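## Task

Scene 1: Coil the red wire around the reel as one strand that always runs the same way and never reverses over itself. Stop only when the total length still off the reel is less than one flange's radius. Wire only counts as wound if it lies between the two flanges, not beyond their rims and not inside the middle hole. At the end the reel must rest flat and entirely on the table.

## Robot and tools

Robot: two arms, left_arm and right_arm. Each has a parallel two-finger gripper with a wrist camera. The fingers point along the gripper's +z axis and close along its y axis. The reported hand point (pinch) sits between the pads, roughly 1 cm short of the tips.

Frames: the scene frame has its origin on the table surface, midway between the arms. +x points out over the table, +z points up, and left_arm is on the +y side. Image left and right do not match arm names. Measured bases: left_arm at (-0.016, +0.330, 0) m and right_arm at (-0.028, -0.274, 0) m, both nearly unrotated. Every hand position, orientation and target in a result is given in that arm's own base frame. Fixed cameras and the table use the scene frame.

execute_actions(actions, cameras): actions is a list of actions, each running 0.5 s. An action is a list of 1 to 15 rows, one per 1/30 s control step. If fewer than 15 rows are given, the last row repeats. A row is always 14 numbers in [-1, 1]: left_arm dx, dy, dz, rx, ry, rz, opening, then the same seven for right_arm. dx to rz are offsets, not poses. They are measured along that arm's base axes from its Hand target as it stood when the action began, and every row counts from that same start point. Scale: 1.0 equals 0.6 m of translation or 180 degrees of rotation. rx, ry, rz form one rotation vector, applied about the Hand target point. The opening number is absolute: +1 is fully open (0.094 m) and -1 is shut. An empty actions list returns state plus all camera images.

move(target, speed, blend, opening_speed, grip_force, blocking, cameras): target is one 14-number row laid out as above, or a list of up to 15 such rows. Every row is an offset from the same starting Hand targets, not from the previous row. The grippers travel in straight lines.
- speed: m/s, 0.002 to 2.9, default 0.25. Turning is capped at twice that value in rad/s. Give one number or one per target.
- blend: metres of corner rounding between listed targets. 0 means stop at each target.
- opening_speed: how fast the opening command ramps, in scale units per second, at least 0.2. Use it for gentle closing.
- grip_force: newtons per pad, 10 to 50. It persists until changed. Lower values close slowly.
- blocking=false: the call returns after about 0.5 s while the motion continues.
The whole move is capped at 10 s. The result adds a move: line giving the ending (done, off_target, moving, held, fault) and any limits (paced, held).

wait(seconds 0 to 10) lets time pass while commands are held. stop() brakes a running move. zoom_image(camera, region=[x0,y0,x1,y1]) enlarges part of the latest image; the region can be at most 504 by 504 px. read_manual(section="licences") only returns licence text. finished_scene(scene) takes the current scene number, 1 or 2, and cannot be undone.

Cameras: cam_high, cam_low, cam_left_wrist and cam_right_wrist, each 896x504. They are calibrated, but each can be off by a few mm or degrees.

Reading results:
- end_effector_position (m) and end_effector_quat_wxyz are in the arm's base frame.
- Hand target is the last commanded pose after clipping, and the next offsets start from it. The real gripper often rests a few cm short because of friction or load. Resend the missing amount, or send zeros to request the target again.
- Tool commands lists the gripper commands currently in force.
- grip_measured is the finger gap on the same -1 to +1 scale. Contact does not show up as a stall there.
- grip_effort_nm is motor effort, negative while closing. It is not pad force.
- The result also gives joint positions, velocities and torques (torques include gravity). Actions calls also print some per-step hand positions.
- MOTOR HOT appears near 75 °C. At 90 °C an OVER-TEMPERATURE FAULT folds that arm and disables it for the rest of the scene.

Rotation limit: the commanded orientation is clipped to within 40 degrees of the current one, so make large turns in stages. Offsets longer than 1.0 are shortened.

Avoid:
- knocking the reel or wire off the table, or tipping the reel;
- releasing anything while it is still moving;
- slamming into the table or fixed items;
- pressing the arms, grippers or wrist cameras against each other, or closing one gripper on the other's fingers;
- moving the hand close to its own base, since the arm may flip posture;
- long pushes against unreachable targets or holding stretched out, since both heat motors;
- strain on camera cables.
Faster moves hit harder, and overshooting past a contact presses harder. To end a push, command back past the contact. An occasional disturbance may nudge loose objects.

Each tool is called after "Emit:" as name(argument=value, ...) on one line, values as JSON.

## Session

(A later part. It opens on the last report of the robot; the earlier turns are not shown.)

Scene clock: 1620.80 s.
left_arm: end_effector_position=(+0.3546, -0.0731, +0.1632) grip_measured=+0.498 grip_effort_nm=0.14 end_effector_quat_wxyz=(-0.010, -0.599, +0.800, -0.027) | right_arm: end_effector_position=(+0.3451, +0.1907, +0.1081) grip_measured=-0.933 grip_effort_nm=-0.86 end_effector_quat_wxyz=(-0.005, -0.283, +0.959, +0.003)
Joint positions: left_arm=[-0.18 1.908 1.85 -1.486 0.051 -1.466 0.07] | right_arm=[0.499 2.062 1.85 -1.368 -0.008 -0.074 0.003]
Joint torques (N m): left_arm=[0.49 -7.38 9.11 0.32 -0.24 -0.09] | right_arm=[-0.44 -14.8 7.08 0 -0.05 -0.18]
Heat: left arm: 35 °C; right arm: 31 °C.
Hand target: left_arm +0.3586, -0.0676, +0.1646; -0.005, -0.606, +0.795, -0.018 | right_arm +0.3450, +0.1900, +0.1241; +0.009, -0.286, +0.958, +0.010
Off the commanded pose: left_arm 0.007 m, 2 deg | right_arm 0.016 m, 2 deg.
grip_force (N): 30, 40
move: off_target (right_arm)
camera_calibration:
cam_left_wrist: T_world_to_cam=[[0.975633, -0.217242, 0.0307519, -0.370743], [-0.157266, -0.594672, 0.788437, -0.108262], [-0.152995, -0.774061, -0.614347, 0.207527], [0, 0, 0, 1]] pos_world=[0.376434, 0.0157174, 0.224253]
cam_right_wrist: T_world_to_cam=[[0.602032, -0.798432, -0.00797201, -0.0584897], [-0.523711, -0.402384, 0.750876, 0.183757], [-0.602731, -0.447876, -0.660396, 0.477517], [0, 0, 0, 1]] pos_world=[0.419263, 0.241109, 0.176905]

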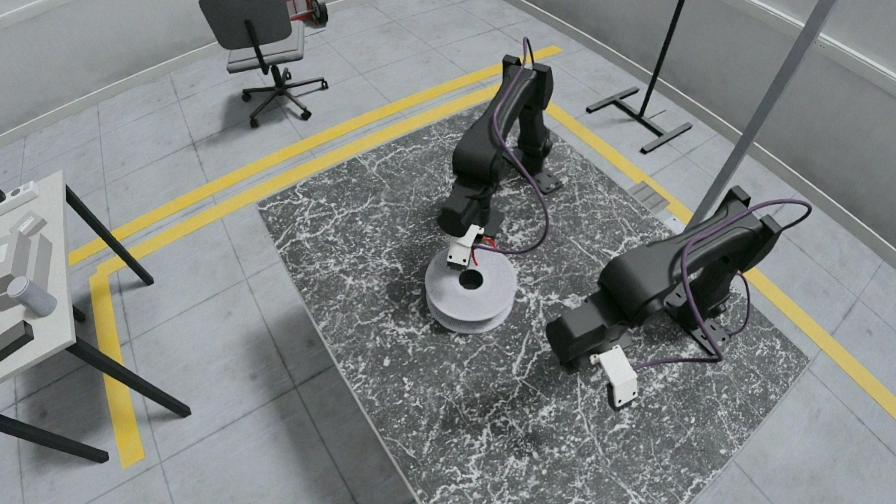

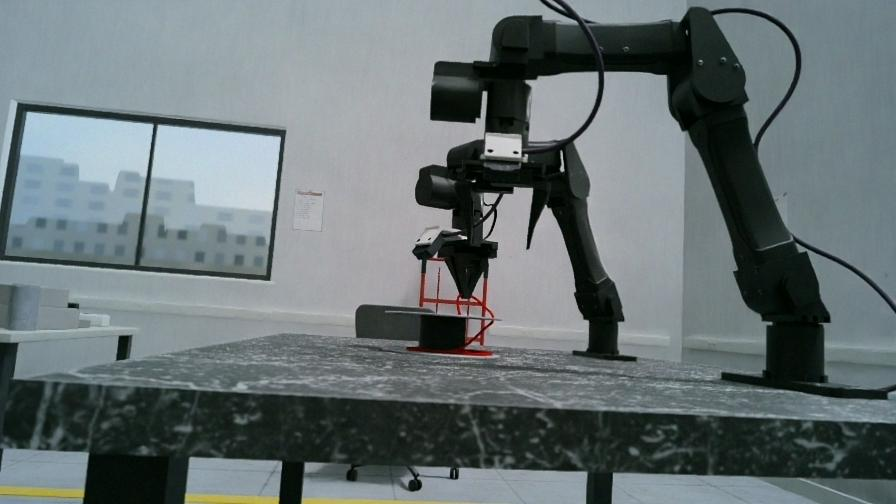

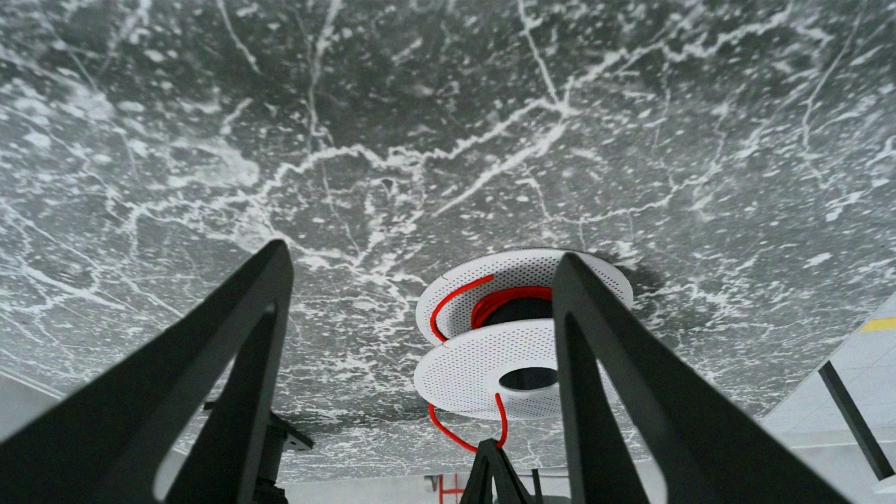

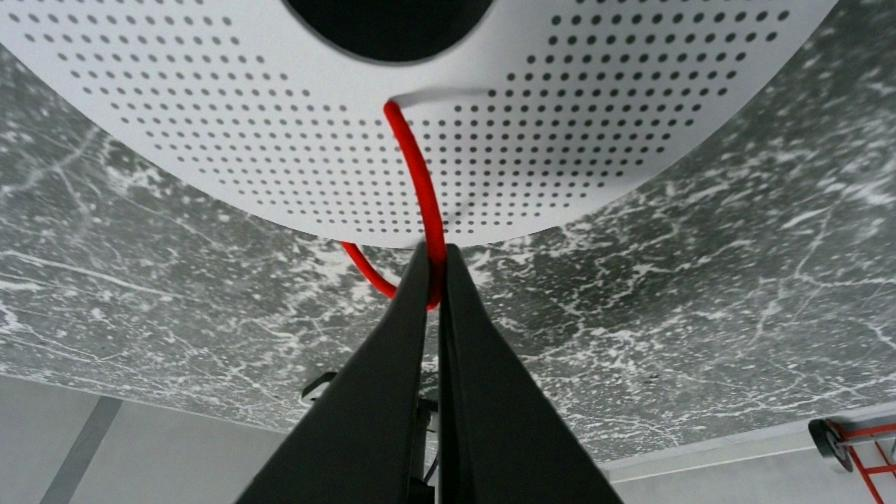

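Emit:
move(target=[[0,0,0,0,0,0,0.5,-0.045,-0.045,0.02,0,0,-0.1278,-0.98],[0,0,0,0,0,0,0.5,-0.0183,-0.1233,0.005,0,0,-0.3333,-0.98]], speed=0.08, blend=[0.02,0], cameras=["cam_right_wrist","cam_low","cam_left_wrist","cam_high"])

Emit:
zoom_image(camera="cam_low", region=[380, 260, 560, 380])

Emit:
zoom_image(camera="cam_left_wrist", region=[380, 230, 660, 440])

Scene clock: 1645.10 s.
left_arm: end_effector_position=(+0.3546, -0.0731, +0.1632) grip_measured=+0.498 grip_effort_nm=0.14 end_effector_quat_wxyz=(-0.010, -0.599, +0.800, -0.027) | right_arm: end_effector_position=(+0.3324, +0.1206, +0.1188) grip_measured=-0.933 grip_effort_nm=-0.86 end_effector_quat_wxyz=(-0.008, +0.224, +0.975, +0.000)
Joint positions: left_arm=[-0.18 1.908 1.85 -1.486 0.051 -1.466 0.07] | right_arm=[0.341 1.898 1.66 -1.346 -0.008 0.793 0.003]
Joint torques (N m): left_arm=[0.47 -7.35 9.16 0.31 -0.23 -0.08] | right_arm=[-0.54 -13.82 4.67 0.39 0.15 0.08]
Heat: left arm: 36 °C; right arm: 32 °C.
Hand target: left_arm +0.3586, -0.0676, +0.1646; -0.005, -0.606, +0.795, -0.018 | right_arm +0.3340, +0.1160, +0.1271; +0.012, +0.232, +0.973, +0.004
Off the commanded pose: left_arm 0.007 m, 2 deg | right_arm 0.010 m, 3 deg.
grip_force (N): 30, 40
move: off_target (right_arm)
camera_calibration:
cam_left_wrist: T_world_to_cam=[[0.975633, -0.217242, 0.0307519, -0.370743], [-0.157266, -0.594672, 0.788437, -0.108262], [-0.152995, -0.774061, -0.614347, 0.207527], [0, 0, 0, 1]] pos_world=[0.376434, 0.0157174, 0.224253]
cam_right_wrist: T_world_to_cam=[[-0.36991, -0.929061, 0.0035884, 0.230739], [-0.607126, 0.24465, 0.756006, 0.0900423], [-0.703253, 0.277475, -0.654555, 0.390833], [0, 0, 0, 1]] pos_world=[0.414874, 0.0838951, 0.186922]

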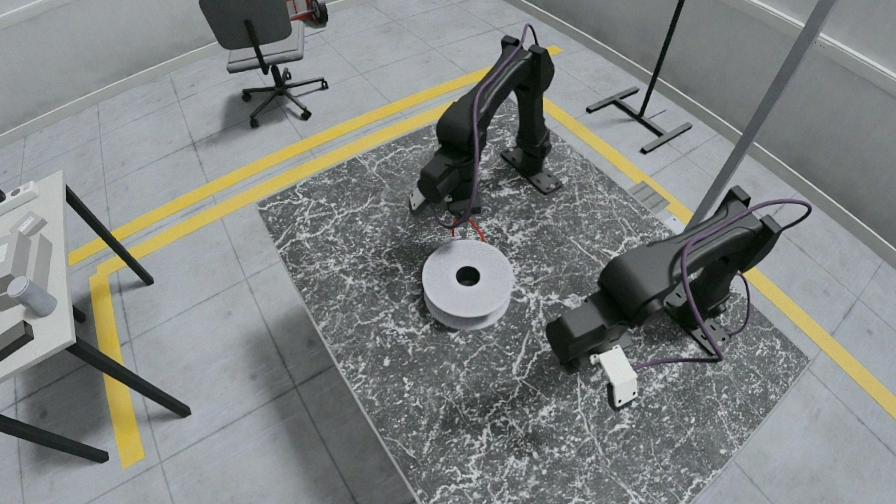

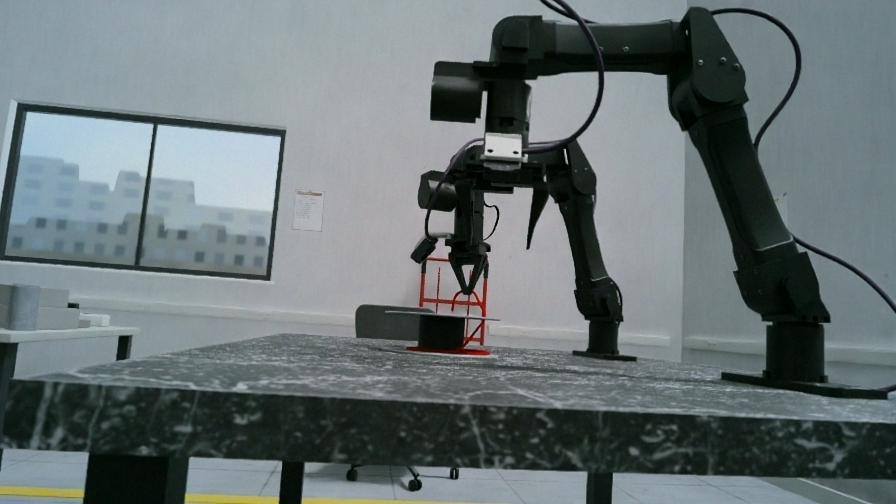

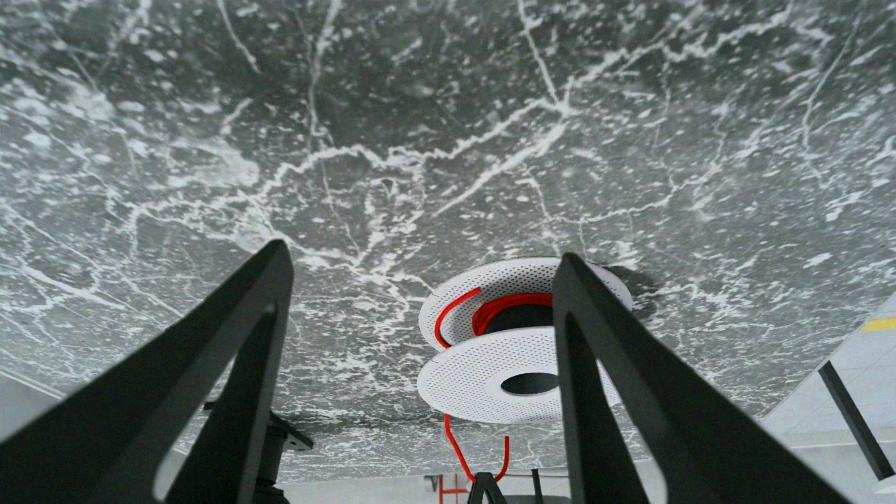

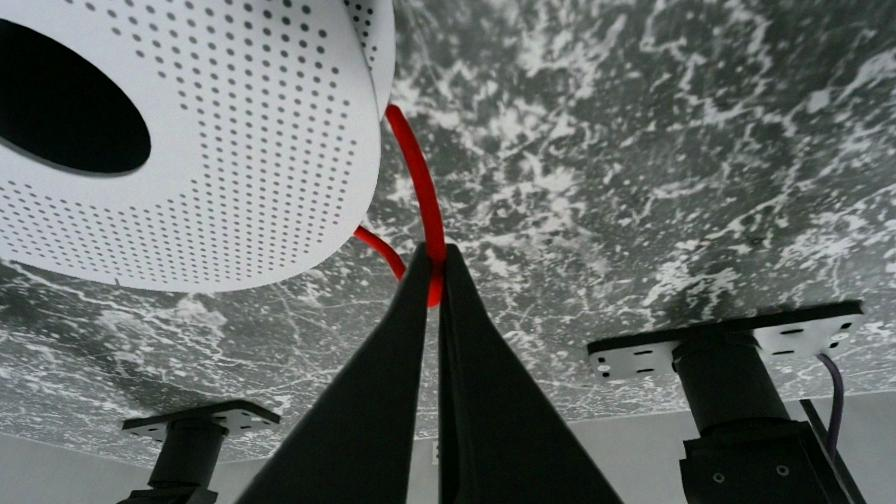

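Scaled by 2.800 from the camera's 896x504 image, which has a finer 1280x720 frame.

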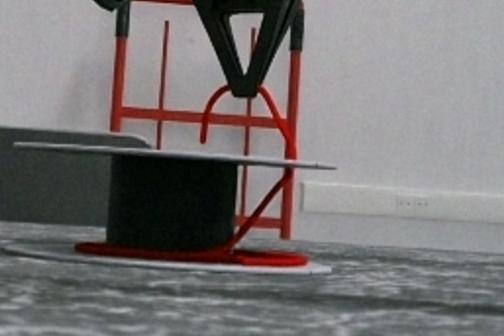

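Scaled by 1.800 from the camera's 896x504 image, which has a finer 1280x720 frame.

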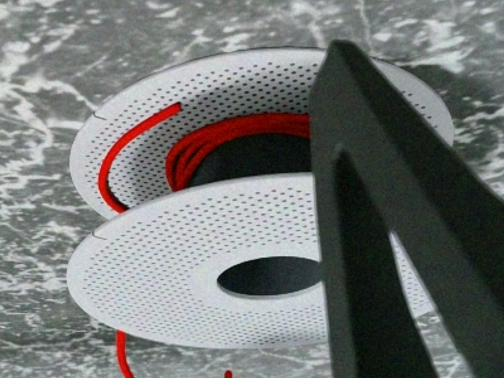

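Emit:
move(target=[[0,0,0,0,0,0,0.5,0.0233,-0.0267,-0.075,0.1016,-0.0345,0.0499,-0.98],[0,0,0,0,0,0,0.5,0.0892,-0.04,-0.1083,0.1883,-0.0381,0.1466,-0.98]], speed=0.1, blend=[0.02,0], cameras=["cam_right_wrist","cam_low","cam_left_wrist","cam_high"])

Emit:
zoom_image(camera="cam_low", region=[380, 260, 560, 380])

Emit:
zoom_image(camera="cam_high", region=[380, 180, 560, 340])

Scene clock: 1688.03 s.
left_arm: end_effector_position=(+0.3546, -0.0731, +0.1632) grip_measured=+0.498 grip_effort_nm=0.14 end_effector_quat_wxyz=(-0.010, -0.599, +0.800, -0.027) | right_arm: end_effector_position=(+0.3810, +0.0912, +0.0589) grip_measured=-0.933 grip_effort_nm=-0.86 end_effector_quat_wxyz=(-0.003, +0.006, +0.957, +0.291)
Joint positions: left_arm=[-0.18 1.908 1.85 -1.486 0.051 -1.466 0.07] | right_arm=[-0.027 2.051 1.514 -1.054 -0.591 -0.021 0.003]
Joint torques (N m): left_arm=[0.5 -7.38 9.13 0.31 -0.24 -0.08] | right_arm=[-0.55 -9.52 8.47 0.02 -0.56 -0.19]
Heat: left arm: 36 °C; right arm: 33 °C.
Hand target: left_arm +0.3586, -0.0676, +0.1646; -0.005, -0.606, +0.795, -0.018 | right_arm +0.3875, +0.0920, +0.0621; +0.001, +0.000, +0.954, +0.301
Off the commanded pose: left_arm 0.007 m, 2 deg | right_arm 0.007 m, 1 deg.
grip_force (N): 30, 40
move: done
camera_calibration:
cam_left_wrist: T_world_to_cam=[[0.975633, -0.217242, 0.0307519, -0.370743], [-0.157266, -0.594672, 0.788437, -0.108262], [-0.152995, -0.774061, -0.614347, 0.207527], [0, 0, 0, 1]] pos_world=[0.376434, 0.0157174, 0.224253]
cam_right_wrist: T_world_to_cam=[[0.0598168, -0.829386, -0.555465, 0.0817877], [-0.662885, -0.449052, 0.599112, 0.265729], [-0.746328, 0.332372, -0.576648, 0.400737], [0, 0, 0, 1]] pos_world=[0.470337, 0.0539659, 0.117313]

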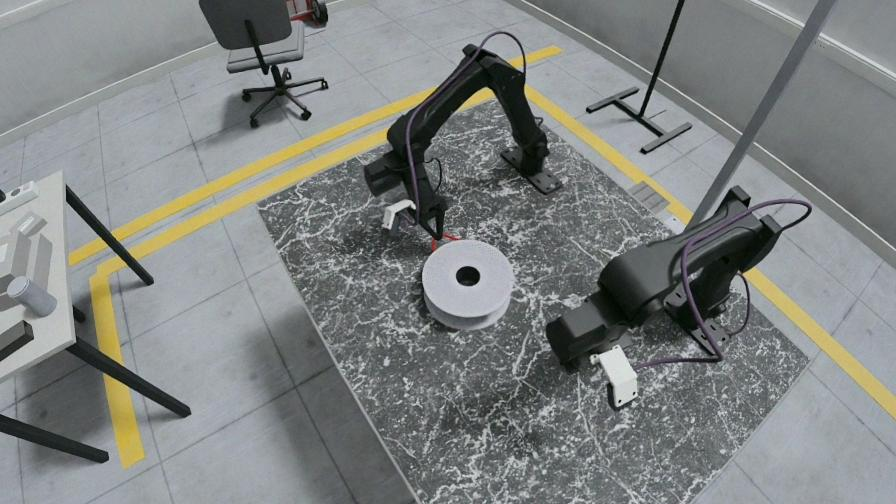

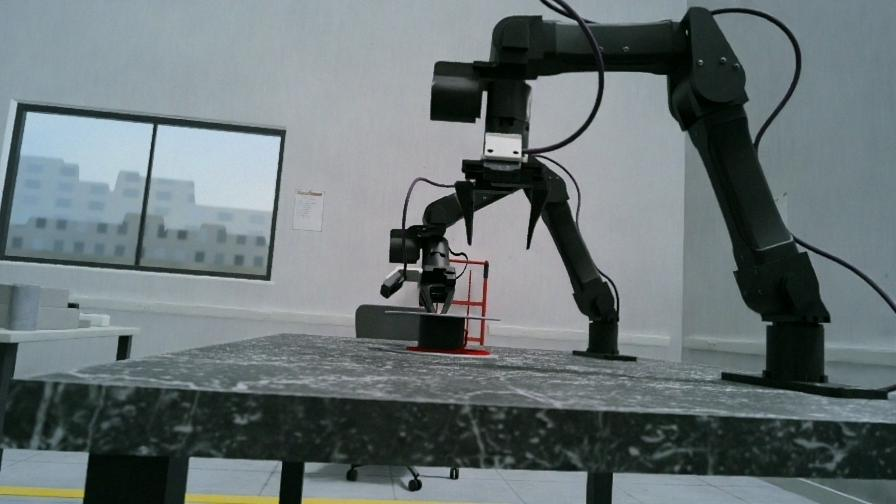

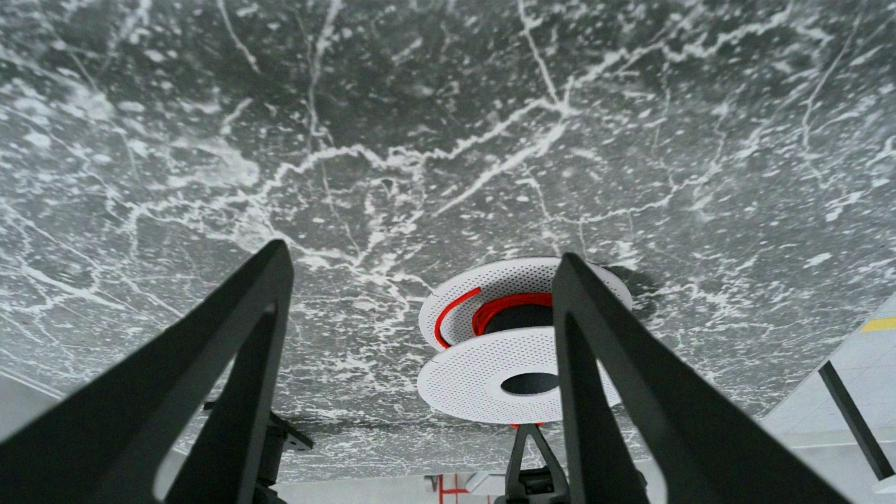

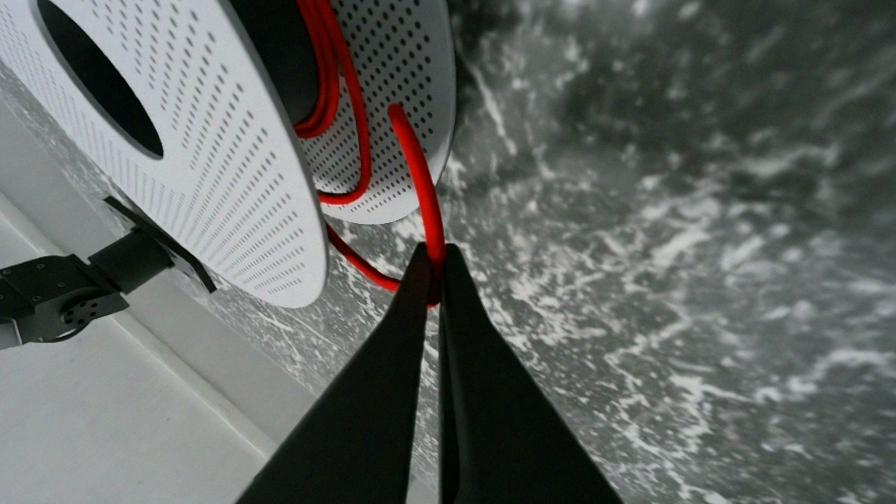

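Scaled by 2.800 from the camera's 896x504 image, which has a finer 1280x720 frame.

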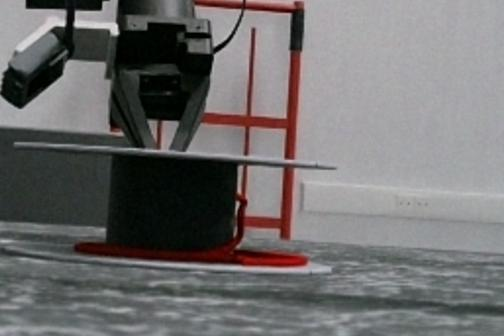

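Scaled by 2.800 from the camera's 896x504 image, which has a finer 1280x720 frame.

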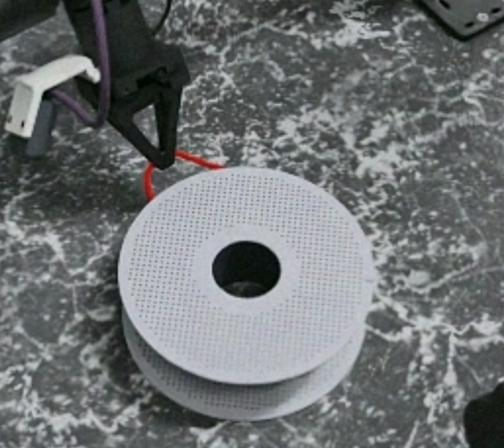

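Emit:
move(target=[[0,0,0,0,0,0,0.5,0.0675,0.008,-0.015,0.1102,0.0161,0.0884,-0.98]], speed=0.08, cameras=["cam_right_wrist","cam_low","cam_high"])

Emit:
zoom_image(camera="cam_low", region=[380, 260, 560, 380])

Emit:
zoom_image(camera="cam_high", region=[380, 180, 560, 340])

Scene clock: 1742.43 s.
left_arm: end_effector_position=(+0.3546, -0.0731, +0.1632) grip_measured=+0.498 grip_effort_nm=0.14 end_effector_quat_wxyz=(-0.010, -0.599, +0.800, -0.027) | right_arm: end_effector_position=(+0.4216, +0.0973, +0.0526) grip_measured=-0.933 grip_effort_nm=-0.86 end_effector_quat_wxyz=(-0.049, -0.110, +0.891, +0.439)
Joint positions: left_arm=[-0.18 1.908 1.85 -1.486 0.051 -1.466 0.07] | right_arm=[-0.093 2.526 2.112 -1.553 -0.848 -0.52 0.003]
Joint torques (N m): left_arm=[0.49 -7.41 9.14 0.32 -0.24 -0.1] | right_arm=[-0.7 -12.4 7.77 -0.67 -0.7 -0.24]
Heat: left arm: 36 °C; right arm: 31 °C.
Hand target: left_arm +0.3586, -0.0676, +0.1646; -0.005, -0.606, +0.795, -0.018 | right_arm +0.4281, +0.0967, +0.0531; -0.065, -0.124, +0.878, +0.457
Off the commanded pose: left_arm 0.007 m, 2 deg | right_arm 0.006 m, 4 deg.
joint sent to its limit (right arm) — joint 4 (wrist pitch), lower limit. The joint targets are off in orientation, not in position.
grip_force (N): 30, 40
move: off_target (right_arm)
camera_calibration:
cam_right_wrist: T_world_to_cam=[[0.223229, -0.57318, -0.788438, -0.000648631], [-0.500265, -0.761568, 0.412007, 0.270886], [-0.836603, 0.302456, -0.456745, 0.460053], [0, 0, 0, 1]] pos_world=[0.520541, 0.0667809, 0.0980085]
Images, in order (width x height): cam_high 896x504, cam_low 896x504, cam_right_wrist 896x504.

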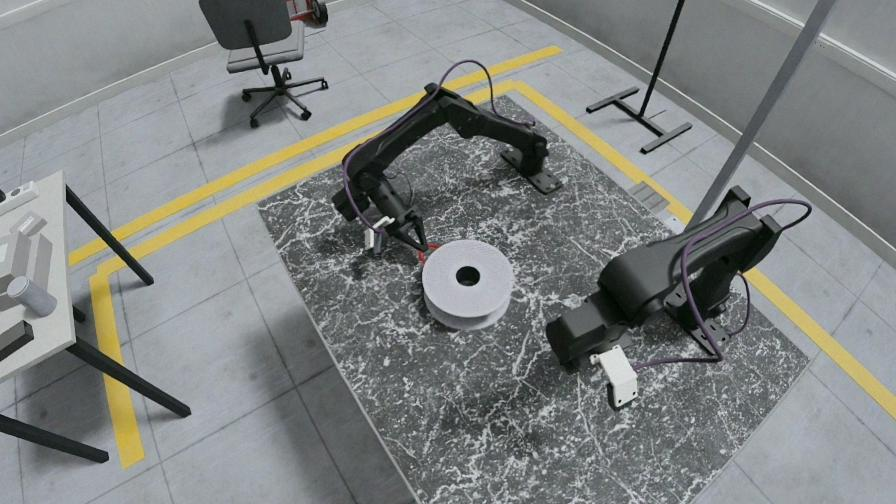

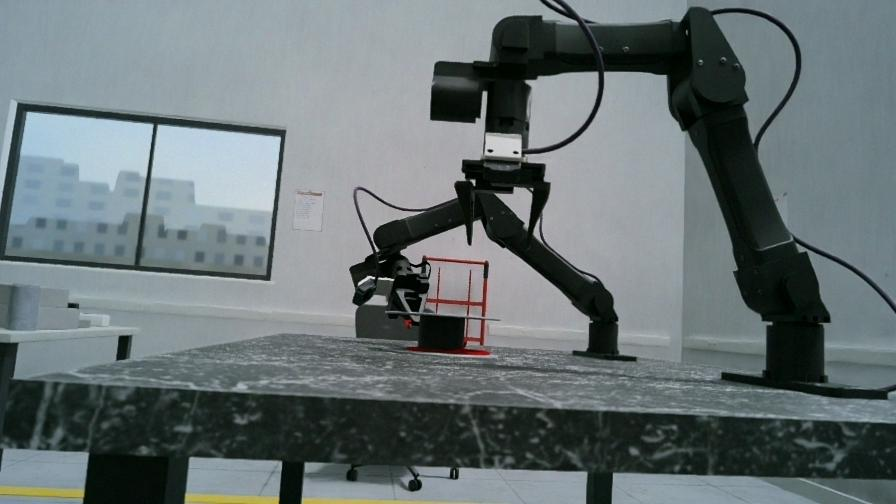

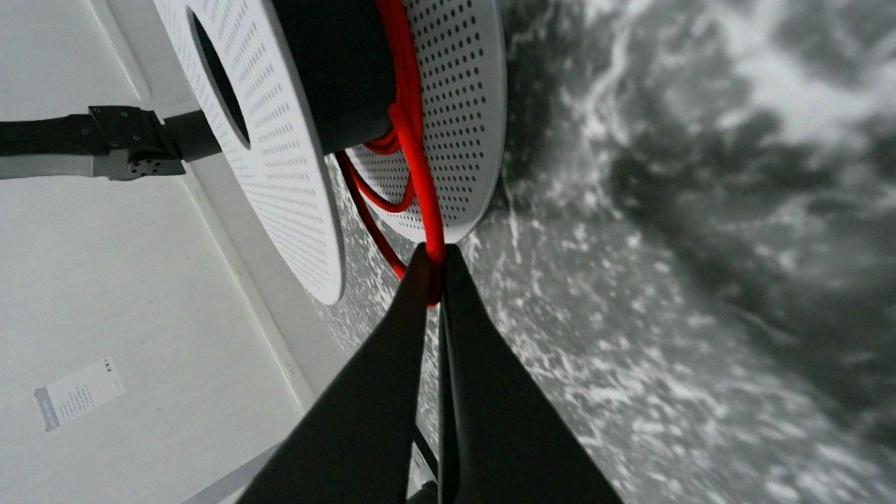

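Scaled by 2.800 from the camera's 896x504 image, which has a finer 1280x720 frame.

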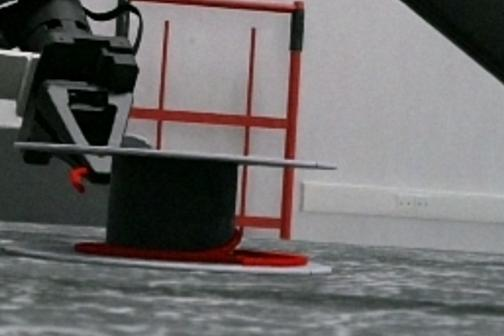

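Scaled by 2.800 from the camera's 896x504 image, which has a finer 1280x720 frame.

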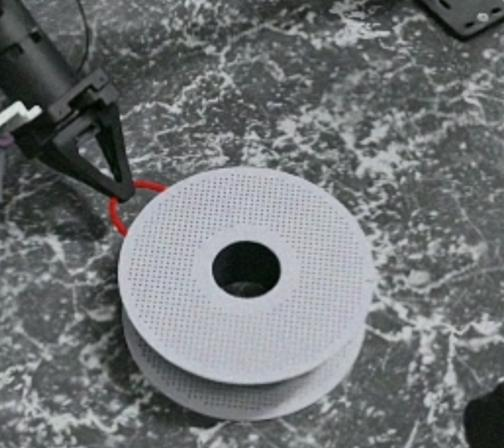

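Emit:
move(target=[[0,0,0,0,0,0,0.5,0.0173,0.0647,-0.0167,0,0,-0.0339,-0.98]], speed=0.06, cameras=["cam_right_wrist","cam_low","cam_high"])

Emit:
zoom_image(camera="cam_low", region=[380, 260, 560, 380])

Emit:
zoom_image(camera="cam_high", region=[380, 180, 560, 340])

Scene clock: 1768.83 s.
left_arm: end_effector_position=(+0.3546, -0.0731, +0.1632) grip_measured=+0.498 grip_effort_nm=0.14 end_effector_quat_wxyz=(-0.010, -0.599, +0.800, -0.027) | right_arm: end_effector_position=(+0.4376, +0.1322, +0.0486) grip_measured=-0.933 grip_effort_nm=-0.86 end_effector_quat_wxyz=(-0.042, -0.081, +0.890, +0.447)
Joint positions: left_arm=[-0.18 1.908 1.85 -1.486 0.051 -1.466 0.07] | right_arm=[-0.024 2.526 2.097 -1.414 -0.903 -0.338 0.003]
Joint torques (N m): left_arm=[0.49 -7.38 9.11 0.31 -0.25 -0.09] | right_arm=[0.01 -13.57 4.22 -0.01 -0.82 -0.01]
Heat: left arm: 37 °C; right arm: 32 °C.
Hand target: left_arm +0.3586, -0.0676, +0.1646; -0.005, -0.606, +0.795, -0.018 | right_arm +0.4384, +0.1356, +0.0431; -0.040, -0.077, +0.884, +0.460
Off the commanded pose: left_arm 0.007 m, 2 deg | right_arm 0.007 m, 2 deg.
grip_force (N): 30, 40
move: done
camera_calibration:
cam_right_wrist: T_world_to_cam=[[0.177855, -0.573223, -0.799864, 0.0329035], [-0.538166, -0.73716, 0.408622, 0.320571], [-0.82386, 0.357785, -0.439597, 0.447375], [0, 0, 0, 1]] pos_world=[0.535243, 0.0951092, 0.0919909]
Images, in order (width x height): cam_high 896x504, cam_low 896x504, cam_right_wrist 896x504.

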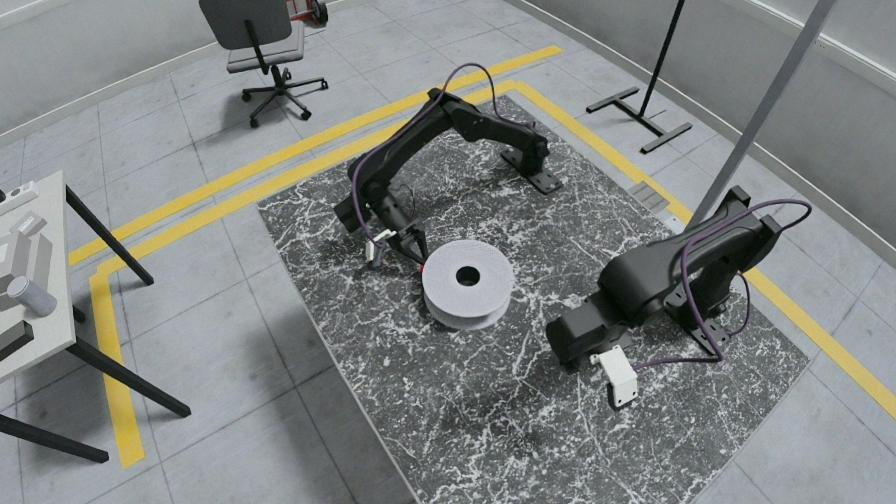

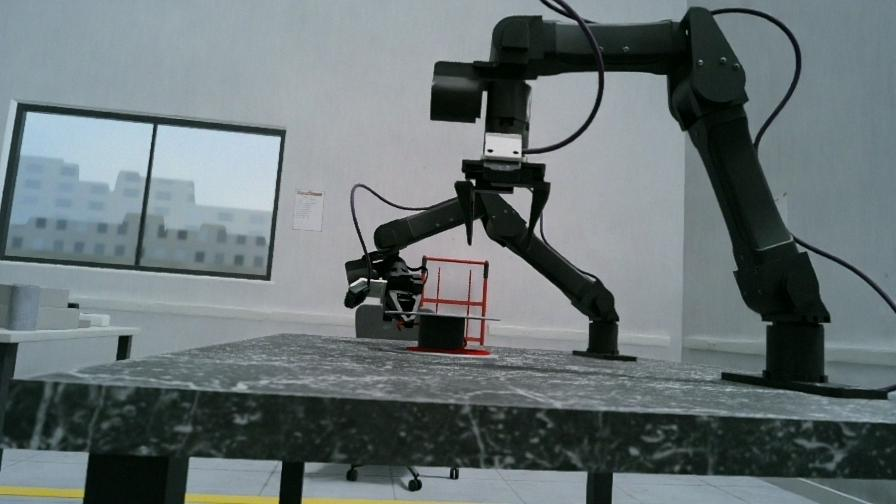

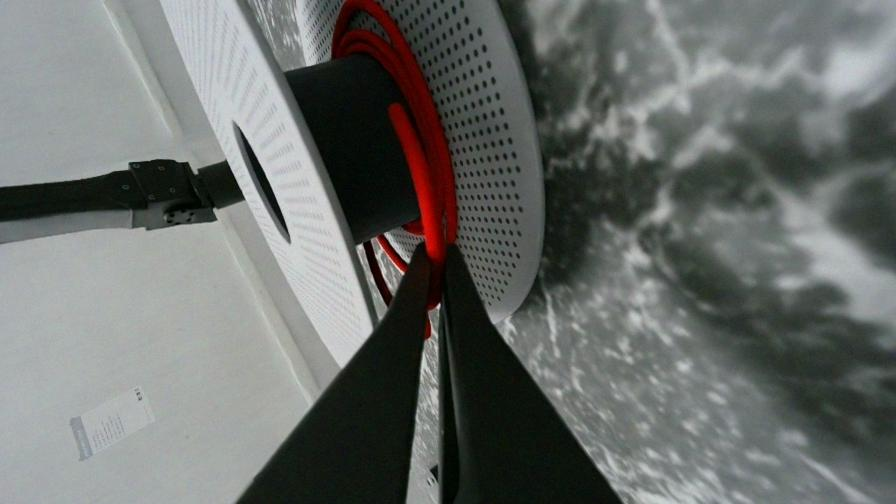

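Scaled by 2.800 from the camera's 896x504 image, which has a finer 1280x720 frame.

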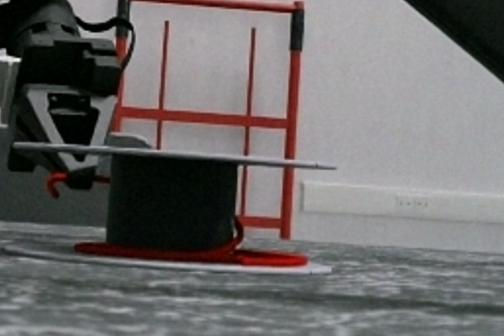

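Scaled by 2.800 from the camera's 896x504 image, which has a finer 1280x720 frame.

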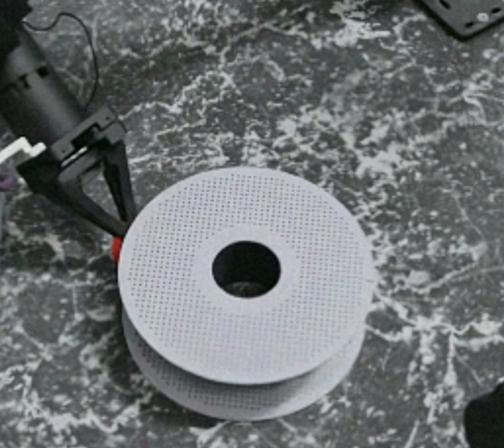

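Emit:
move(target=[[0,0,0,0,0,0,0.5,0.0167,0.03,-0.0167,0,0,0.022,-0.98]], speed=0.06, cameras=["cam_right_wrist","cam_low","cam_high"])

Emit:
zoom_image(camera="cam_low", region=[380, 260, 560, 380])

Emit:
zoom_image(camera="cam_high", region=[380, 180, 560, 340])

Scene clock: 1778.47 s.
left_arm: end_effector_position=(+0.3546, -0.0731, +0.1632) grip_measured=+0.498 grip_effort_nm=0.14 end_effector_quat_wxyz=(-0.010, -0.599, +0.800, -0.027) | right_arm: end_effector_position=(+0.4454, +0.1503, +0.0344) grip_measured=-0.933 grip_effort_nm=-0.86 end_effector_quat_wxyz=(-0.058, -0.101, +0.886, +0.448)
Joint positions: left_arm=[-0.18 1.908 1.85 -1.486 0.051 -1.466 0.07] | right_arm=[0.017 2.641 2.253 -1.479 -0.904 -0.354 0.003]
Joint torques (N m): left_arm=[0.49 -7.42 9.16 0.32 -0.23 -0.09] | right_arm=[0.31 -12.96 8.06 -0.51 -0.69 -0.21]
Heat: left arm: 37 °C; right arm: 32 °C.
Hand target: left_arm +0.3586, -0.0676, +0.1646; -0.005, -0.606, +0.795, -0.018 | right_arm +0.4484, +0.1536, +0.0330; -0.056, -0.107, +0.880, +0.458
Off the commanded pose: left_arm 0.007 m, 2 deg | right_arm 0.005 m, 2 deg.
grip_force (N): 30, 40
move: done
camera_calibration:
cam_right_wrist: T_world_to_cam=[[0.197839, -0.561048, -0.803794, 0.0200019], [-0.495376, -0.76481, 0.411909, 0.328933], [-0.84585, 0.316689, -0.429238, 0.456632], [0, 0, 0, 1]] pos_world=[0.54523, 0.118183, 0.076591]
Images, in order (width x height): cam_high 896x504, cam_low 896x504, cam_right_wrist 896x504.

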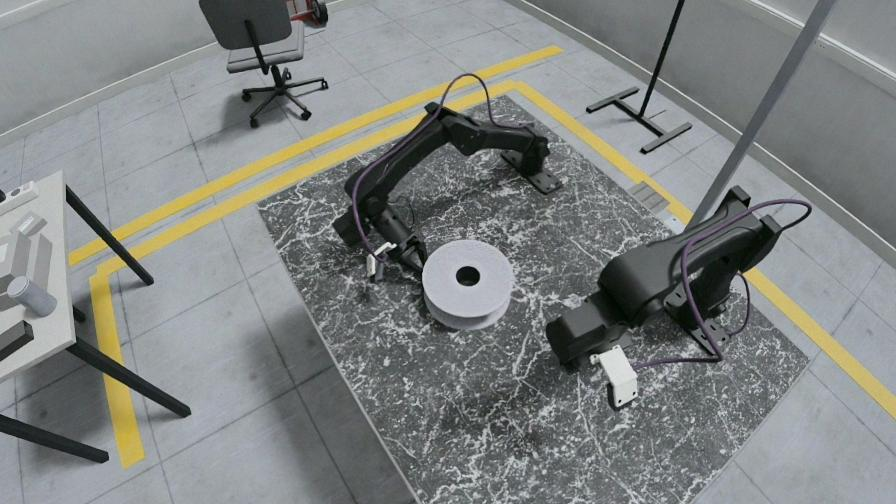

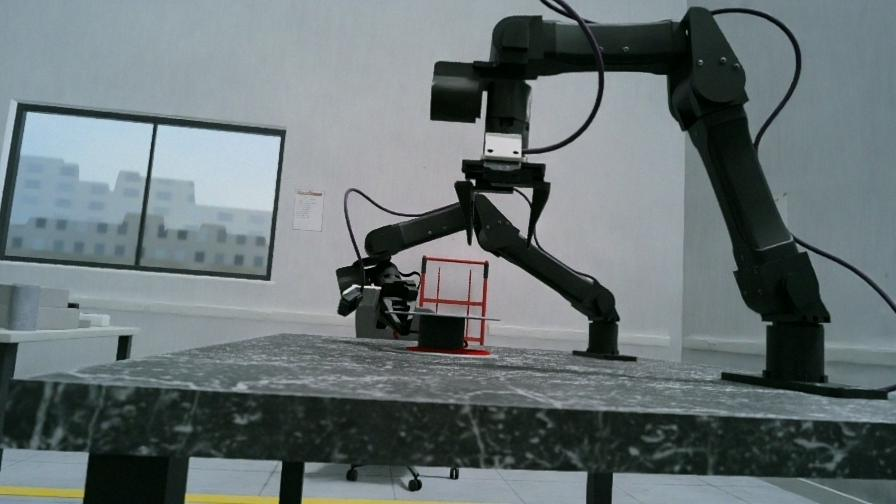

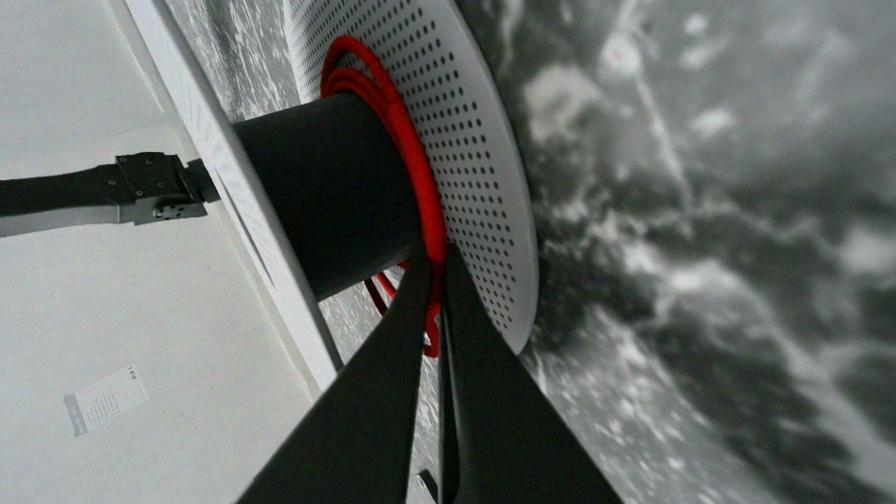

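Scaled by 2.800 from the camera's 896x504 image, which has a finer 1280x720 frame.

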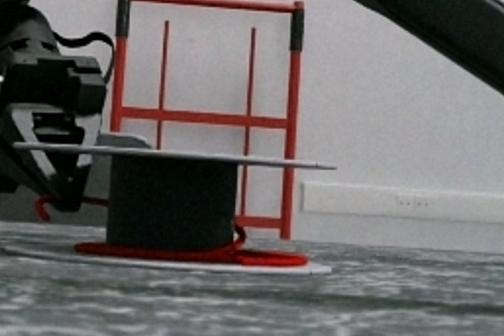

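Scaled by 2.800 from the camera's 896x504 image, which has a finer 1280x720 frame.

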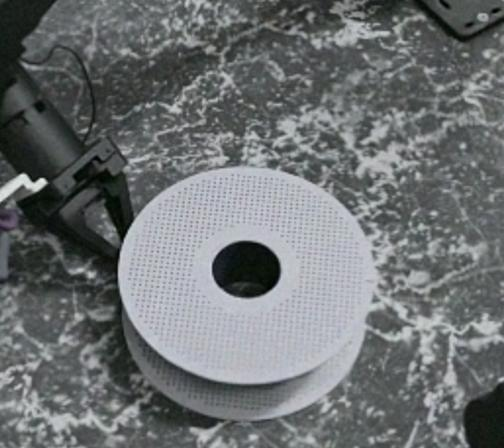

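Emit:
move(target=[[0,0,0,0,0,0,0.5,0,0,0,0,0,0,-0.83],[0,0,0,0,0,0,0.5,0.01,-0.055,0.042,0,0,0,-0.83],[0,0,0,0,0,0,0.5,0.02,-0.12,0.1,0,0,0,-0.83]], speed=[0.05,0.06,0.15], blend=[0,0.01,0], opening_speed=0.3, cameras=["cam_right_wrist","cam_low","cam_high"])

Emit:
zoom_image(camera="cam_low", region=[380, 260, 560, 380])

Emit:
zoom_image(camera="cam_high", region=[380, 180, 560, 340])

Scene clock: 1800.17 s.
left_arm: end_effector_position=(+0.3546, -0.0731, +0.1632) grip_measured=+0.498 grip_effort_nm=0.15 end_effector_quat_wxyz=(-0.010, -0.599, +0.800, -0.027) | right_arm: end_effector_position=(+0.4642, +0.0777, +0.0802) grip_measured=-0.832 grip_effort_nm=0.11 end_effector_quat_wxyz=(+0.008, -0.064, +0.896, +0.439)
Joint positions: left_arm=[-0.18 1.908 1.85 -1.486 0.051 -1.466 0.07] | right_arm=[-0.138 2.56 2.303 -1.551 -0.886 -0.393 0.008]
Joint torques (N m): left_arm=[0.46 -7.41 9.14 0.31 -0.24 -0.09] | right_arm=[0.29 -18.26 4.48 -0.36 -0.58 -0.17]
Heat: left arm: 37 °C; right arm: 31 °C.
Hand target: left_arm +0.3586, -0.0676, +0.1646; -0.005, -0.606, +0.795, -0.018 | right_arm +0.4604, +0.0816, +0.0931; -0.056, -0.107, +0.880, +0.458
Off the commanded pose: left_arm 0.007 m, 2 deg | right_arm 0.014 m, 9 deg.
joint sent to its limit (right arm) — joint 4 (wrist pitch), lower limit. The joint targets are off in orientation, not in position.
grip_force (N): 30, 40
move: off_target (right_arm)
camera_calibration:
cam_right_wrist: T_world_to_cam=[[0.193371, -0.59837, -0.777535, 0.0152989], [-0.621927, -0.687689, 0.374555, 0.319592], [-0.758825, 0.411142, -0.505121, 0.473503], [0, 0, 0, 1]] pos_world=[0.55511, 0.0342576, 0.131367]
Images, in order (width x height): cam_high 896x504, cam_low 896x504, cam_right_wrist 896x504.

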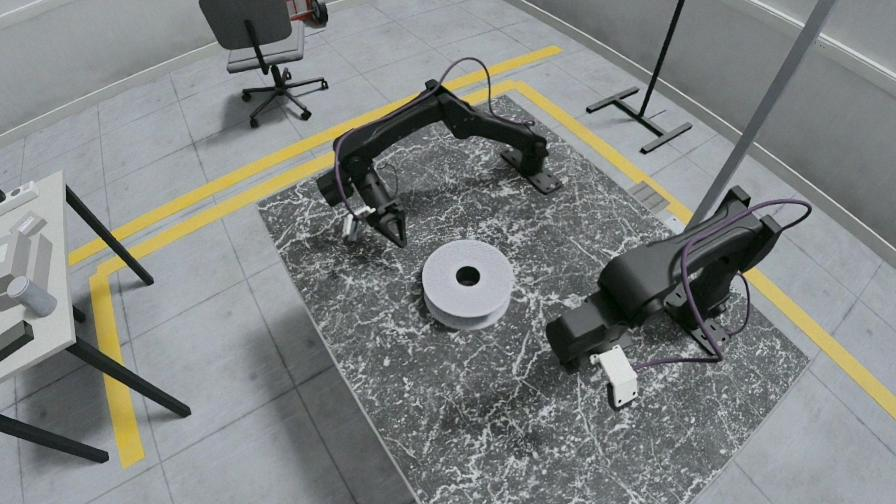

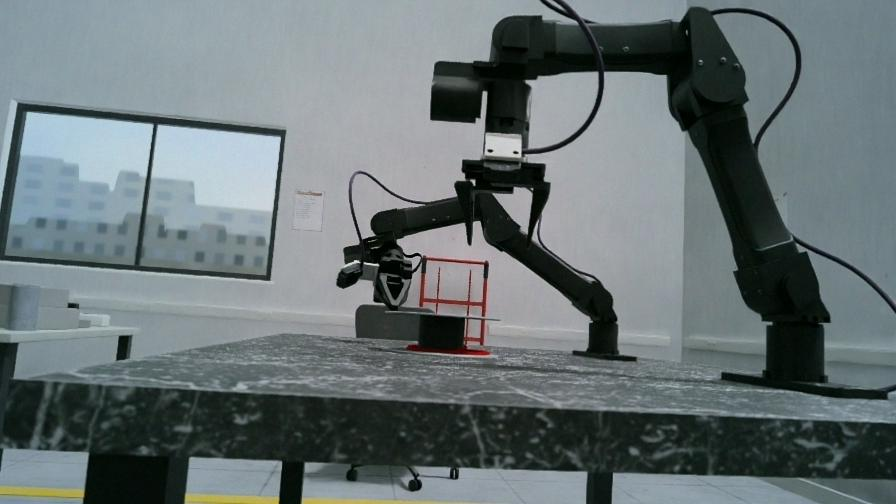

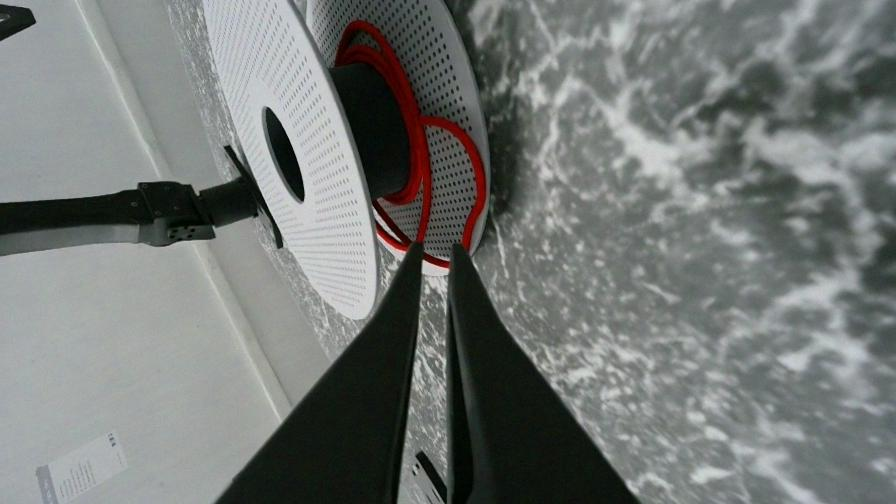

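Scaled by 2.800 from the camera's 896x504 image, which has a finer 1280x720 frame.

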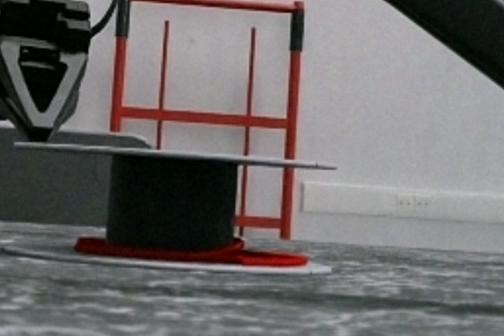

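Scaled by 2.800 from the camera's 896x504 image, which has a finer 1280x720 frame.

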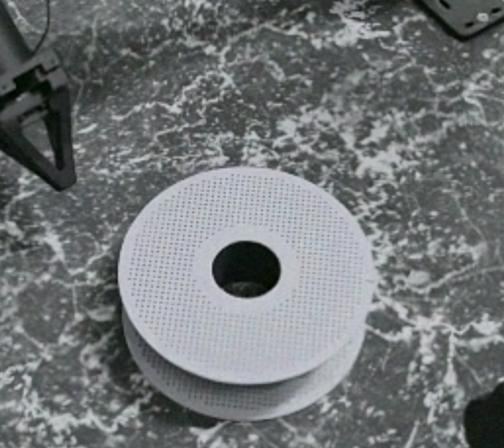

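Emit:
zoom_image(camera="cam_right_wrist", region=[300, 0, 540, 300])

Emit:
zoom_image(camera="cam_low", region=[380, 300, 520, 370])

Scaled by 1.680 from the camera's 896x504 image, which has a finer 1280x720 frame.

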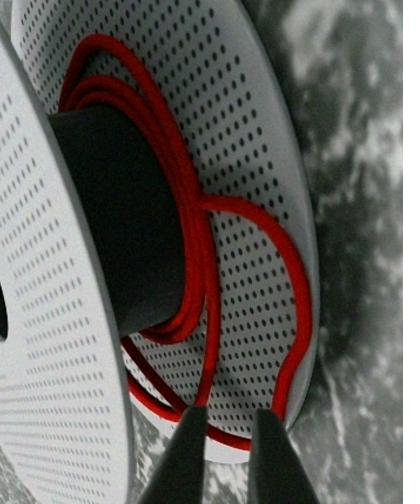

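Scaled by 3.600 from the camera's 896x504 image, which has a finer 1280x720 frame.

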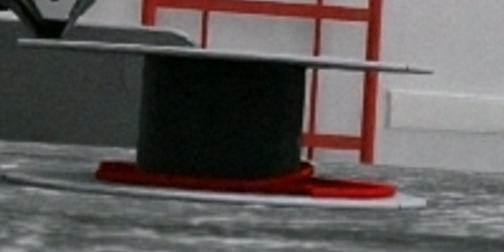

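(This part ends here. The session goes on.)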